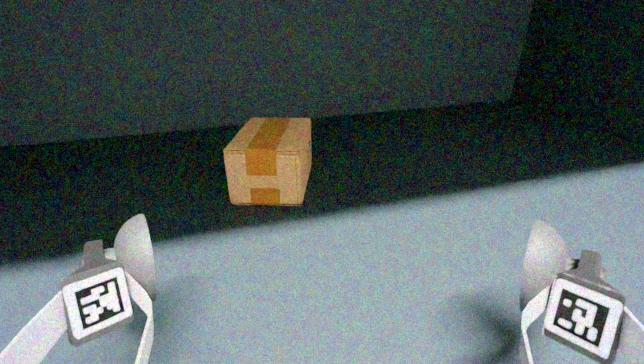

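move(joints={"arm_m": 0.447}, contact_limits={"arm_m": 30}, cameras=[])

move(joints={"gripper_m": 0.02}, cameras=["wrist_camera"])

move(joints={"lift_m": 0.62}, cameras=["wrist_camera"])

Scene clock: 470.93 s.
move: done
base_odometry: x=+1.680 y=+0.567 heading=-1.313
turned_by_wheels: +0.000
turned_by_imu: +0.000
base_tilt: forward=-0.3 right=-1.2
lidar_m: 1.52 0.61 0.46 0.44 0.47 0.65 2.02 0.77 0.76 1.01 0.65 1.38
head_depth_mm: 578 857 910 833 613 979 625 / 590 882 942 823 637 968 700 / 604 907 978 813 1136 999 828 / 620 915 987 803 1157 1000 848 / 616 711 761 746 870 928 870 / 522 563 609 653 727 790 883 / 524 566 613 679 1129 914 1222
base_status: not commanded
joint_positions: lift_m=+0.533 arm_m=+0.447 wrist_yaw_rad=-0.362 wrist_pitch_rad=-0.270 wrist_roll_rad=+0.000 gripper_m=+0.170 head_pan_rad=-1.300 head_tilt_rad=-0.450
joint_status: all done
measured_speeds: all 0
motor_effort: left_wheel=+8.5(9.3) right_wheel=+2.3(2.9) lift_m=+30.8(30.8) arm_m=+12.6(15.1) wrist_yaw_rad=-2.6(4.7) wrist_pitch_rad=+3.3(3.4) wrist_roll_rad=+0.0(0.6) gripper_m=+0.4(1.2) head_pan_rad=+1.7(2.4) head_tilt_rad=-0.5(1.4)
contact_limits: arm_m 30 (drawing in: default 31, maximum 55; extending or still: default 40, maximum 69)
hand_pose: x=-0.1067 y=-0.8168 z=+0.5801 quat_wxyz=(+0.672, -0.032, -0.706, -0.220) (m; base frame)
wrist_depth_mm: - - - - - - - / - - - - - - 428 / - - - - - 413 416 / 295 310 310 325 325 321 321 / 254 253 252 167 240 251 249 / 117 141 199 142 197 198 196 / 116 169 169 142 168 168 106
pictures: none
No camera images: "cameras" was empty.

Scene clock: 472.97 s.
move: done
base_odometry: x=+1.680 y=+0.567 heading=-1.313
turned_by_wheels: +0.000
turned_by_imu: +0.000
base_tilt: forward=-0.3 right=-1.2
lidar_m: 1.52 0.61 0.46 0.44 0.47 0.65 2.03 0.77 0.76 1.01 0.65 1.38
head_depth_mm: 579 853 912 832 613 983 624 / 590 879 943 825 640 975 698 / 603 906 973 812 1145 1003 825 / 619 915 985 802 1162 994 845 / 616 711 763 742 869 928 870 / 522 564 608 656 722 791 881 / 522 566 614 680 1129 918 1220
base_status: not commanded
joint_positions: lift_m=+0.533 arm_m=+0.447 wrist_yaw_rad=-0.362 wrist_pitch_rad=-0.270 wrist_roll_rad=+0.000 gripper_m=+0.021 head_pan_rad=-1.300 head_tilt_rad=-0.450
joint_status: all done
measured_speeds: all 0
motor_effort: left_wheel=+8.6(9.2) right_wheel=+1.7(2.5) lift_m=+30.4(31.4) arm_m=+11.6(13.5) wrist_yaw_rad=-3.1(4.6) wrist_pitch_rad=+3.3(3.4) wrist_roll_rad=-0.1(0.7) gripper_m=-15.0(89.1) head_pan_rad=+1.8(2.3) head_tilt_rad=-0.1(1.6)
contact_limits: arm_m 30 (drawing in: default 31, maximum 55; extending or still: default 40, maximum 69)
hand_pose: x=-0.1067 y=-0.8168 z=+0.5801 quat_wxyz=(+0.672, -0.032, -0.706, -0.220) (m; base frame)
wrist_depth_mm: - - - - - - - / - - - - - - 428 / - - - - - 412 416 / 295 310 309 324 323 322 318 / 256 255 231 167 167 250 248 / 207 207 128 141 131 204 203 / 176 164 169 142 145 168 172
pictures: wrist_camera
camera_calibration:
wrist_camera: T_world_to_cam=[[-0.948373, 0.316503, -0.0203558, 0.175749], [0.161049, 0.425289, -0.890614, 0.91378], [-0.273225, -0.847912, -0.454305, -0.292017], [0, 0, 0, 1]] pos_world=[-0.0602743, -0.69185, 0.684737]

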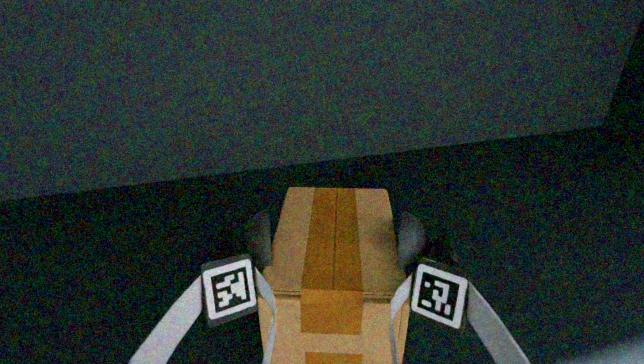

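Scene clock: 474.60 s.
move: done
base_odometry: x=+1.680 y=+0.567 heading=-1.313
turned_by_wheels: +0.000
turned_by_imu: +0.000
base_tilt: forward=-0.2 right=-1.2
lidar_m: 1.52 0.61 0.46 0.44 0.47 0.66 2.02 0.77 0.76 1.01 0.65 1.38
head_depth_mm: 579 857 914 835 614 635 609 / 591 880 941 820 638 663 785 / 603 906 974 812 1133 1001 827 / 618 919 985 802 1157 994 847 / 616 712 766 742 869 927 871 / 522 565 608 653 720 789 882 / 523 564 614 679 1131 921 1232
base_status: not commanded
joint_positions: lift_m=+0.620 arm_m=+0.447 wrist_yaw_rad=-0.362 wrist_pitch_rad=-0.274 wrist_roll_rad=+0.000 gripper_m=+0.021 head_pan_rad=-1.300 head_tilt_rad=-0.450
joint_status: all done
measured_speeds: all 0
motor_effort: left_wheel=+9.0(9.1) right_wheel=+2.4(2.5) lift_m=+31.1(33.7) arm_m=+9.6(12.1) wrist_yaw_rad=-3.4(4.3) wrist_pitch_rad=+4.0(4.1) wrist_roll_rad=-0.3(0.5) gripper_m=-15.0(15.4) head_pan_rad=+1.3(2.1) head_tilt_rad=-1.7(1.9)
contact_limits: arm_m 30 (drawing in: default 31, maximum 55; extending or still: default 40, maximum 69)
hand_pose: x=-0.1066 y=-0.8165 z=+0.6662 quat_wxyz=(+0.672, -0.031, -0.706, -0.221) (m; base frame)
wrist_depth_mm: - - - - - - - / - - - - - - 430 / - - - - - - 464 / - - - 208 - 454 471 / - - 151 169 169 392 390 / 316 325 129 142 128 319 320 / 278 98 258 142 144 264 272
pictures: wrist_camera
camera_calibration:
wrist_camera: T_world_to_cam=[[-0.948319, 0.316653, -0.0205248, 0.17778], [0.162234, 0.428241, -0.888982, 0.99181], [-0.272709, -0.846369, -0.457482, -0.249212], [0, 0, 0, 1]] pos_world=[-0.0602757, -0.691954, 0.771341]

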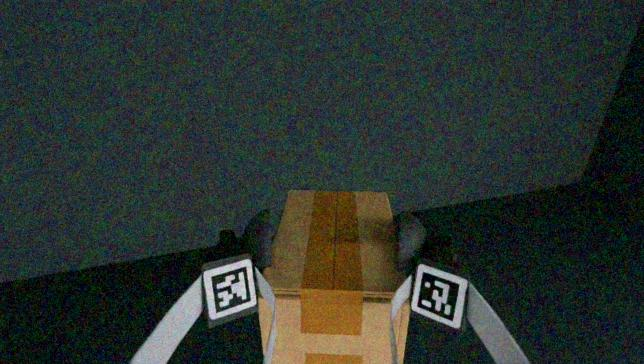

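move(joints={"arm_m": 0.0}, speeds={"arm_m": 0.25}, cameras=[])

move(base={"translate_m": -1.2}, joints={"lift_m": 0.84, "wrist_yaw_rad": 1.57}, cameras=[])

move(base={"translate_m": -0.8}, joints={"head_pan_rad": -3.14, "head_tilt_rad": -0.4}, cameras=["wrist_camera","nav_camera"])

Scene clock: 509.90 s.
move: done
base_odometry: x=+1.680 y=+0.567 heading=-1.313
turned_by_wheels: +0.000
turned_by_imu: +0.000
base_tilt: forward=-0.2 right=-1.3
lidar_m: 1.52 0.61 0.46 0.44 0.47 0.65 2.02 0.77 0.76 1.01 0.65 1.38
head_depth_mm: 577 853 914 833 613 1017 814 / 589 880 942 825 640 1013 809 / 602 910 977 813 1141 1003 825 / 618 918 989 805 1166 994 849 / 617 710 765 746 867 930 869 / 522 567 608 654 723 790 887 / 523 566 613 680 1128 916 1226
base_status: not commanded
joint_positions: lift_m=+0.620 arm_m=+0.001 wrist_yaw_rad=-0.362 wrist_pitch_rad=-0.274 wrist_roll_rad=+0.000 gripper_m=+0.021 head_pan_rad=-1.300 head_tilt_rad=-0.450
joint_status: all done
measured_speeds: all 0
motor_effort: left_wheel=+8.5(9.0) right_wheel=+1.7(2.8) lift_m=+30.6(31.6) arm_m=-12.7(14.8) wrist_yaw_rad=-3.6(4.7) wrist_pitch_rad=+4.0(4.1) wrist_roll_rad=-0.4(0.5) gripper_m=-14.7(15.4) head_pan_rad=+1.5(1.9) head_tilt_rad=-1.8(2.8)
hand_pose: x=-0.1066 y=-0.3701 z=+0.6662 quat_wxyz=(+0.672, -0.031, -0.706, -0.222) (m; base frame)
wrist_depth_mm: - - - - 771 - - / - - - - - - - / - - - - - - - / 493 492 492 209 511 507 503 / 406 399 159 169 168 - - / 343 358 129 142 128 - 626 / - 98 - 142 137 113 -
pictures: none
No camera images: "cameras" was empty.

Scene clock: 523.03 s.
move: done
base_odometry: x=+1.374 y=+1.727 heading=-1.313
turned_by_wheels: +0.000
turned_by_imu: -0.001
base_tilt: forward=-0.3 right=-1.2
lidar_m: 1.67 0.67 0.50 0.49 0.51 0.72 1.31 1.38 0.58 0.97 0.79 0.78
head_depth_mm: 576 821 876 831 580 1015 815 / 587 844 907 822 605 1011 807 / 601 870 930 735 603 1005 804 / 617 896 964 799 629 997 800 / 632 924 1003 793 1152 989 820 / 652 956 1032 787 1147 988 866 / 672 860 905 777 986 971 1046
base_status: done
joint_positions: lift_m=+0.840 arm_m=+0.001 wrist_yaw_rad=+1.567 wrist_pitch_rad=-0.274 wrist_roll_rad=+0.000 gripper_m=+0.021 head_pan_rad=-1.300 head_tilt_rad=-0.450
joint_status: all done
measured_speeds: all 0
motor_effort: left_wheel=-0.9(10.5) right_wheel=-11.0(14.9) lift_m=+30.1(34.7) arm_m=+2.3(13.5) wrist_yaw_rad=+1.9(5.4) wrist_pitch_rad=+4.1(4.2) wrist_roll_rad=-0.1(0.6) gripper_m=-15.3(15.6) head_pan_rad=+0.7(1.9) head_tilt_rad=-4.0(5.0)
hand_pose: x=+0.2188 y=-0.1465 z=+0.8861 quat_wxyz=(+0.565, +0.563, -0.428, +0.426) (m; base frame)
wrist_depth_mm: - - - - - - - / - - - - - - - / - - - - - - - / - - - - - - - / - - 157 168 168 - - / - - 128 142 128 - - / - 100 - 142 142 - -
pictures: none
No camera images: "cameras" was empty.

Scene clock: 532.17 s.
move: done
base_odometry: x=+1.170 y=+2.500 heading=-1.313
turned_by_wheels: +0.000
turned_by_imu: +0.000
base_tilt: forward=-0.3 right=-1.2
lidar_m: 1.77 0.71 0.53 0.51 0.54 0.53 0.52 0.55 0.77 2.34 0.70 0.72
head_depth_mm: 417 444 475 508 550 595 633 / 418 446 475 510 551 598 628 / 419 446 476 511 551 599 631 / 421 447 477 512 554 602 651 / 421 449 478 515 556 604 662 / 422 449 481 516 558 606 664 / 423 450 482 517 559 609 667
base_status: done
joint_positions: lift_m=+0.840 arm_m=+0.001 wrist_yaw_rad=+1.567 wrist_pitch_rad=-0.274 wrist_roll_rad=+0.000 gripper_m=+0.021 head_pan_rad=-3.140 head_tilt_rad=-0.400
joint_status: all done
measured_speeds: all 0
motor_effort: left_wheel=-6.1(10.3) right_wheel=-5.5(14.4) lift_m=+29.1(31.0) arm_m=+11.6(12.4) wrist_yaw_rad=+2.1(3.6) wrist_pitch_rad=+4.0(4.2) wrist_roll_rad=-0.3(0.6) gripper_m=-14.6(15.5) head_pan_rad=+3.5(5.3) head_tilt_rad=+4.4(8.1)
hand_pose: x=+0.2188 y=-0.1465 z=+0.8861 quat_wxyz=(+0.565, +0.563, -0.428, +0.426) (m; base frame)
wrist_depth_mm: - - - - - - - / - - - - - - - / - - - - - - - / - - - - - - - / - - 157 168 169 - - / - - 129 142 128 - - / - 99 - 142 142 - -
pictures: nav_camera (sideways), wrist_camera
camera_calibration:
nav_camera: T_world_to_cam=[[-0.364637, -0.01763, 0.930983, -1.16635], [-0.0172262, 0.999777, 0.0121858, 0.0344373], [-0.93099, -0.0115939, -0.36486, 0.433754], [0, 0, 0, 1]] pos_world=[-0.0208804, -0.0499635, 1.24369]
wrist_camera: T_world_to_cam=[[0.0362382, -0.999132, -0.0205463, -0.129501], [-0.458436, 0.00164858, -0.888726, 0.92054], [0.887988, 0.041625, -0.457979, 0.38385], [0, 0, 0, 1]] pos_world=[0.0858478, -0.146884, 0.991241]

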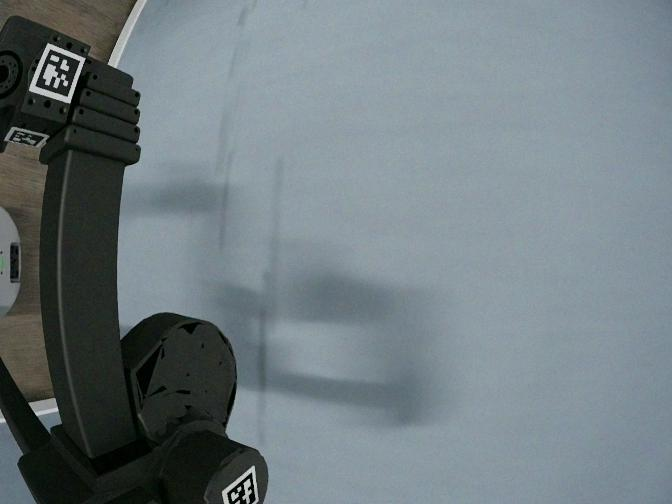

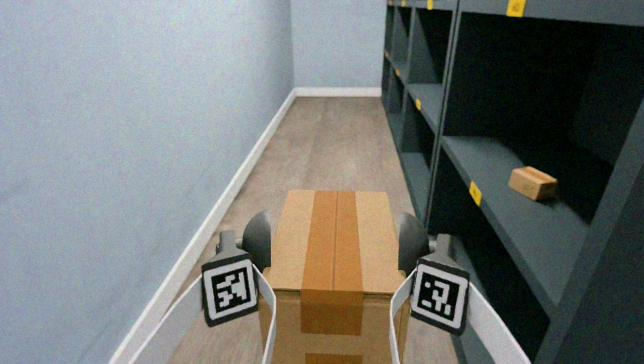

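move(base={"rotate_rad": -1.575}, joints={"head_pan_rad": 0.0}, cameras=[])

move(base={"translate_m": 1.3}, cameras=["nav_camera"])

Scene clock: 546.50 s.
move: done
base_odometry: x=+1.170 y=+2.500 heading=-2.887
turned_by_wheels: -1.575
turned_by_imu: -1.550
base_tilt: forward=-0.3 right=-1.1
lidar_m: 2.43 0.70 1.41 1.72 0.70 0.53 0.52 0.54 0.53 0.52 0.55 0.78
head_depth_mm: 1743 1688 1629 1574 1535 1495 1380 / 2700 2673 2556 2428 2221 1799 1432 / 2735 2863 3073 3275 2440 1790 1413 / 2748 2899 3083 3239 2381 1775 1407 / 2709 2919 3099 3299 2383 1760 1401 / 2742 2922 3124 3226 2356 1758 1395 / 2752 2924 3057 3287 2341 1743 1377
base_status: done
joint_positions: lift_m=+0.840 arm_m=+0.001 wrist_yaw_rad=+1.567 wrist_pitch_rad=-0.274 wrist_roll_rad=+0.000 gripper_m=+0.021 head_pan_rad=+0.003 head_tilt_rad=-0.400
joint_status: all done
measured_speeds: all 0
motor_effort: left_wheel=+9.1(12.0) right_wheel=-10.6(14.0) lift_m=+28.5(29.9) arm_m=+3.2(12.8) wrist_yaw_rad=+2.2(3.0) wrist_pitch_rad=+4.0(4.2) wrist_roll_rad=-0.3(0.6) gripper_m=-15.0(15.4) head_pan_rad=-3.7(5.7) head_tilt_rad=+3.6(4.3)
hand_pose: x=+0.2188 y=-0.1465 z=+0.8861 quat_wxyz=(+0.565, +0.563, -0.428, +0.426) (m; base frame)
wrist_depth_mm: - - - - - - 541 / - - - - - - 545 / - - - - - - 534 / - - - - - - 535 / - - 156 169 168 - 534 / - - 129 142 128 121 528 / - 99 - 142 142 895 522
pictures: none
No camera images: "cameras" was empty.

Scene clock: 560.63 s.
move: done
base_odometry: x=-0.089 y=+2.173 heading=-2.887
turned_by_wheels: +0.000
turned_by_imu: +0.000
base_tilt: forward=-0.3 right=-1.2
lidar_m: 1.94 1.71 2.07 1.14 0.57 0.65 1.80 0.78 0.59 0.58 0.61 0.86
head_depth_mm: 1617 1699 1790 1733 1695 1617 1427 / 1636 1727 1855 1967 2120 1793 1413 / 1634 1746 1851 1987 2124 1795 1409 / 1632 1737 1850 1986 2126 1776 1407 / 1636 1729 1845 2015 2154 1764 1400 / 1647 1731 1862 2004 2157 1755 1395 / 1649 1754 1866 2006 2135 1734 1387
base_status: done
joint_positions: lift_m=+0.840 arm_m=+0.001 wrist_yaw_rad=+1.567 wrist_pitch_rad=-0.274 wrist_roll_rad=+0.000 gripper_m=+0.021 head_pan_rad=+0.000 head_tilt_rad=-0.400
joint_status: not commanded
measured_speeds: all 0
motor_effort: left_wheel=+5.5(13.1) right_wheel=+4.5(10.4) lift_m=+27.2(29.5) arm_m=-10.6(13.2) wrist_yaw_rad=+1.4(3.6) wrist_pitch_rad=+4.1(4.2) wrist_roll_rad=-0.3(0.6) gripper_m=-14.7(15.6) head_pan_rad=-3.2(3.8) head_tilt_rad=+0.1(3.7)
hand_pose: x=+0.2188 y=-0.1465 z=+0.8861 quat_wxyz=(+0.565, +0.563, -0.428, +0.426) (m; base frame)
wrist_depth_mm: - - - - - - 595 / - - - - - - 588 / - - - - - - 592 / - - - - - - 581 / - - 156 169 169 - 586 / - - 128 142 128 - 583 / - 99 - 142 142 - 581
pictures: nav_camera (sideways)
camera_calibration:
nav_camera: T_world_to_cam=[[0.364664, 0.0170466, 0.930983, -1.1708], [0.0156204, -0.999804, 0.0121882, 0.0341683], [0.931008, 0.0100977, -0.364858, 0.42238], [0, 0, 0, 1]] pos_world=[0.0331768, 0.0498547, 1.24369]

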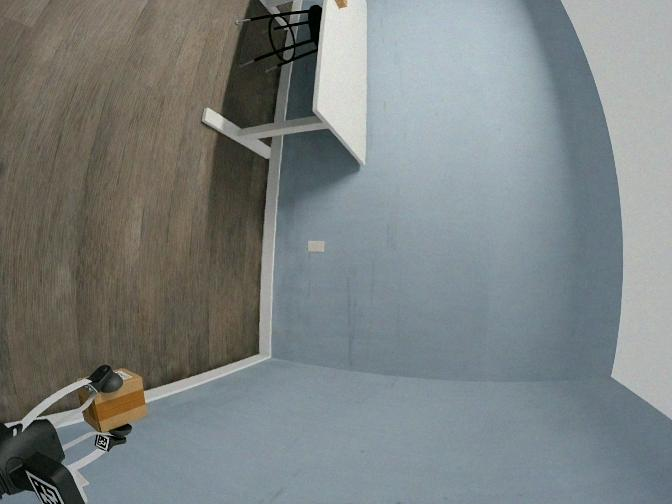

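move(base={"rotate_rad": 1.06}, cameras=[])

move(base={"translate_m": 1.3}, cameras=[])

move(base={"translate_m": 0.165}, cameras=[])

move(base={"rotate_rad": 0.52}, joints={"wrist_yaw_rad": 0, "head_pan_rad": -1.57, "head_tilt_rad": -0.5}, cameras=["head_camera","wrist_camera"])

Scene clock: 575.30 s.
move: done
base_odometry: x=-0.088 y=+2.173 heading=-1.828
turned_by_wheels: +1.060
turned_by_imu: +1.042
base_tilt: forward=-0.3 right=-1.2
lidar_m: 2.56 1.13 0.56 0.66 1.82 0.78 0.59 0.58 0.61 0.87 1.94 1.71
head_depth_mm: 2260 2337 2438 1918 2357 1801 1429 / 2548 2689 2680 2105 2300 1802 1408 / 2975 3095 3128 2672 2407 1784 1414 / 3491 3762 - 3724 2389 1780 1403 / 3743 3879 - 3672 2390 1755 1400 / 3552 3756 - 3609 2367 1764 1390 / 3364 3532 3680 3562 2348 1734 1393
base_status: done
joint_positions: lift_m=+0.840 arm_m=+0.001 wrist_yaw_rad=+1.567 wrist_pitch_rad=-0.274 wrist_roll_rad=+0.000 gripper_m=+0.021 head_pan_rad=+0.000 head_tilt_rad=-0.400
joint_status: not commanded
measured_speeds: all 0
motor_effort: left_wheel=-8.6(13.2) right_wheel=+8.5(12.1) lift_m=+26.9(27.4) arm_m=-12.6(13.3) wrist_yaw_rad=+2.5(3.6) wrist_pitch_rad=+4.1(4.2) wrist_roll_rad=-0.2(0.5) gripper_m=-14.8(15.4) head_pan_rad=-3.1(3.7) head_tilt_rad=-0.7(1.2)
hand_pose: x=+0.2188 y=-0.1465 z=+0.8861 quat_wxyz=(+0.565, +0.563, -0.428, +0.426) (m; base frame)
wrist_depth_mm: - - - - - - - / - - - - - - - / - - - - - - - / - - - - - - - / - - 157 169 168 - - / - - 129 142 128 - - / - 99 - 142 141 - -
pictures: none
No camera images: "cameras" was empty.

Scene clock: 589.43 s.
move: done
base_odometry: x=-0.419 y=+0.916 heading=-1.828
turned_by_wheels: +0.000
turned_by_imu: +0.000
base_tilt: forward=-0.3 right=-1.2
lidar_m: 2.00 2.55 1.26 0.96 0.94 0.98 1.76 1.72 1.81 0.94 0.86 0.85
head_depth_mm: 1563 1627 1693 1692 1118 845 1427 / 1779 1823 1912 1946 1107 1506 1421 / 2060 2153 2233 2323 1222 1783 1414 / 2476 2618 2722 2936 2295 1771 1406 / 2721 2898 3110 3219 2383 1774 1398 / 2544 2716 2875 2996 2383 1758 1399 / 2475 2609 2733 2864 2353 1736 1388
base_status: done
joint_positions: lift_m=+0.840 arm_m=+0.001 wrist_yaw_rad=+1.567 wrist_pitch_rad=-0.274 wrist_roll_rad=+0.000 gripper_m=+0.021 head_pan_rad=+0.000 head_tilt_rad=-0.400
joint_status: not commanded
measured_speeds: all 0
motor_effort: left_wheel=-0.2(9.0) right_wheel=+10.0(14.3) lift_m=+24.8(27.3) arm_m=-7.8(13.2) wrist_yaw_rad=+1.2(3.3) wrist_pitch_rad=+4.1(4.2) wrist_roll_rad=-0.3(0.6) gripper_m=-14.7(15.5) head_pan_rad=-3.5(3.7) head_tilt_rad=-3.2(3.9)
hand_pose: x=+0.2188 y=-0.1465 z=+0.8861 quat_wxyz=(+0.565, +0.563, -0.428, +0.426) (m; base frame)
wrist_depth_mm: - - - - - - - / - - - - - - - / - - - - - 614 - / - - - - - - - / - - 157 169 169 726 - / - - 128 142 128 - - / - 99 - 142 139 - -
pictures: none
No camera images: "cameras" was empty.

Scene clock: 592.20 s.
move: done
base_odometry: x=-0.461 y=+0.757 heading=-1.828
turned_by_wheels: +0.000
turned_by_imu: +0.000
base_tilt: forward=-0.2 right=-1.2
lidar_m: 1.88 2.40 1.36 1.03 1.01 1.06 1.92 1.87 1.73 0.93 0.76 0.71
head_depth_mm: 1476 1521 1578 1648 1112 813 1320 / 1672 1732 1803 1868 1106 874 1378 / 1942 2010 2118 2201 1094 1714 1406 / 2339 2471 2585 2736 2183 1773 1412 / 2572 2757 2933 3101 2382 1757 1398 / 2374 2542 2685 2832 2352 1761 1396 / 2337 2491 2618 2787 2317 1746 1385
base_status: done
joint_positions: lift_m=+0.840 arm_m=+0.001 wrist_yaw_rad=+1.567 wrist_pitch_rad=-0.274 wrist_roll_rad=+0.000 gripper_m=+0.021 head_pan_rad=+0.000 head_tilt_rad=-0.400
joint_status: not commanded
measured_speeds: all 0
motor_effort: left_wheel=+5.7(6.8) right_wheel=+5.2(14.1) lift_m=+24.9(26.1) arm_m=-7.2(8.1) wrist_yaw_rad=+0.9(3.1) wrist_pitch_rad=+3.9(4.2) wrist_roll_rad=-0.2(0.6) gripper_m=-14.5(15.7) head_pan_rad=-2.9(3.5) head_tilt_rad=-4.1(4.3)
hand_pose: x=+0.2188 y=-0.1465 z=+0.8861 quat_wxyz=(+0.565, +0.563, -0.428, +0.426) (m; base frame)
wrist_depth_mm: - - - - - - - / - - - - - - - / - - - - - - - / - - - - - 467 - / - - 157 169 157 - - / - - 129 142 128 407 - / - 99 - 142 142 - -
pictures: none
No camera images: "cameras" was empty.

Scene clock: 594.47 s.
move: done
base_odometry: x=-0.461 y=+0.757 heading=-1.308
turned_by_wheels: +0.520
turned_by_imu: +0.511
base_tilt: forward=-0.3 right=-1.1
lidar_m: 2.40 1.37 1.03 1.00 1.05 1.92 1.87 1.75 0.93 0.76 0.71 1.87
head_depth_mm: 1051 1132 1234 1300 949 731 1227 / 1053 1140 1237 1299 943 726 1278 / 1058 1141 1242 1307 937 721 661 / 1059 1149 1247 1313 930 508 290 / 1058 1148 1247 1316 926 714 1227 / 1062 1148 1254 1302 917 711 1292 / 1069 1161 1259 1283 909 704 1221
base_status: done
joint_positions: lift_m=+0.840 arm_m=+0.001 wrist_yaw_rad=+0.003 wrist_pitch_rad=-0.274 wrist_roll_rad=+0.000 gripper_m=+0.021 head_pan_rad=-1.578 head_tilt_rad=-0.503
joint_status: all done
measured_speeds: translate_m=+0.000 rotate_rad=+0.000 lift_m=+0.000 arm_m=+0.000 wrist_yaw_rad=+0.000 wrist_pitch_rad=+0.000 wrist_roll_rad=+0.000 head_pan_rad=+0.024 head_tilt_rad=+0.000
motor_effort: left_wheel=-8.1(12.5) right_wheel=+9.2(12.8) lift_m=+24.6(25.4) arm_m=-7.1(7.9) wrist_yaw_rad=-2.6(7.3) wrist_pitch_rad=+4.1(4.2) wrist_roll_rad=-0.2(0.5) gripper_m=-14.8(15.3) head_pan_rad=+3.3(4.2) head_tilt_rad=+0.2(7.5)
hand_pose: x=-0.0208 y=-0.3857 z=+0.8861 quat_wxyz=(+0.701, +0.098, -0.700, -0.096) (m; base frame)
wrist_depth_mm: - - - - - - - / - - - - - - - / - - - - - - - / - 456 - 207 - - - / - 418 152 169 154 - - / - - 129 142 128 - - / - 98 141 142 138 807 -
pictures: head_camera (sideways), wrist_camera
camera_calibration:
head_camera: T_world_to_cam=[[-0.0431405, 0.435396, -0.899205, 1.18579], [0.997255, -0.0354459, -0.0650075, 0.0781717], [-0.0601771, -0.899541, -0.432671, 0.519012], [0, 0, 0, 1]] pos_world=[0.00443105, -0.0466441, 1.29591]
wrist_camera: T_world_to_cam=[[-0.998861, -0.0430789, -0.020533, -0.0125042], [-0.00150227, 0.458433, -0.888728, 0.996823], [0.0476985, -0.887684, -0.457975, 0.230566], [0, 0, 0, 1]] pos_world=[-0.0219901, -0.252845, 0.991241]

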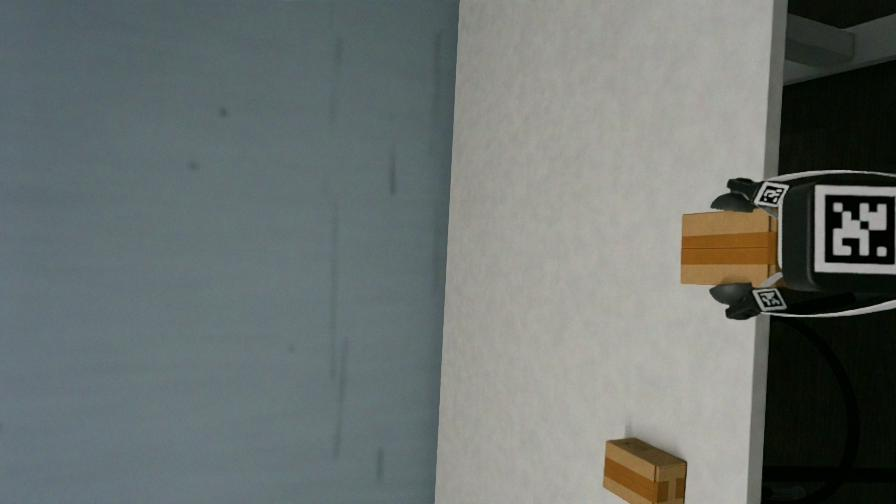

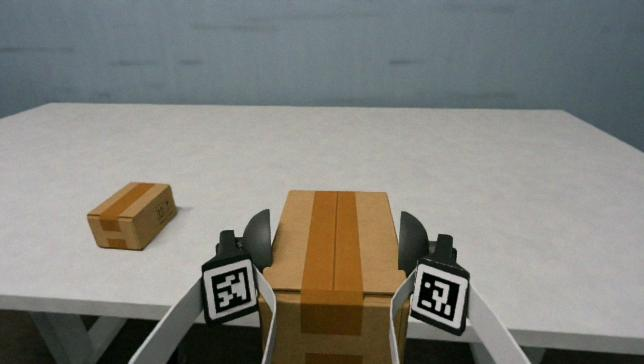

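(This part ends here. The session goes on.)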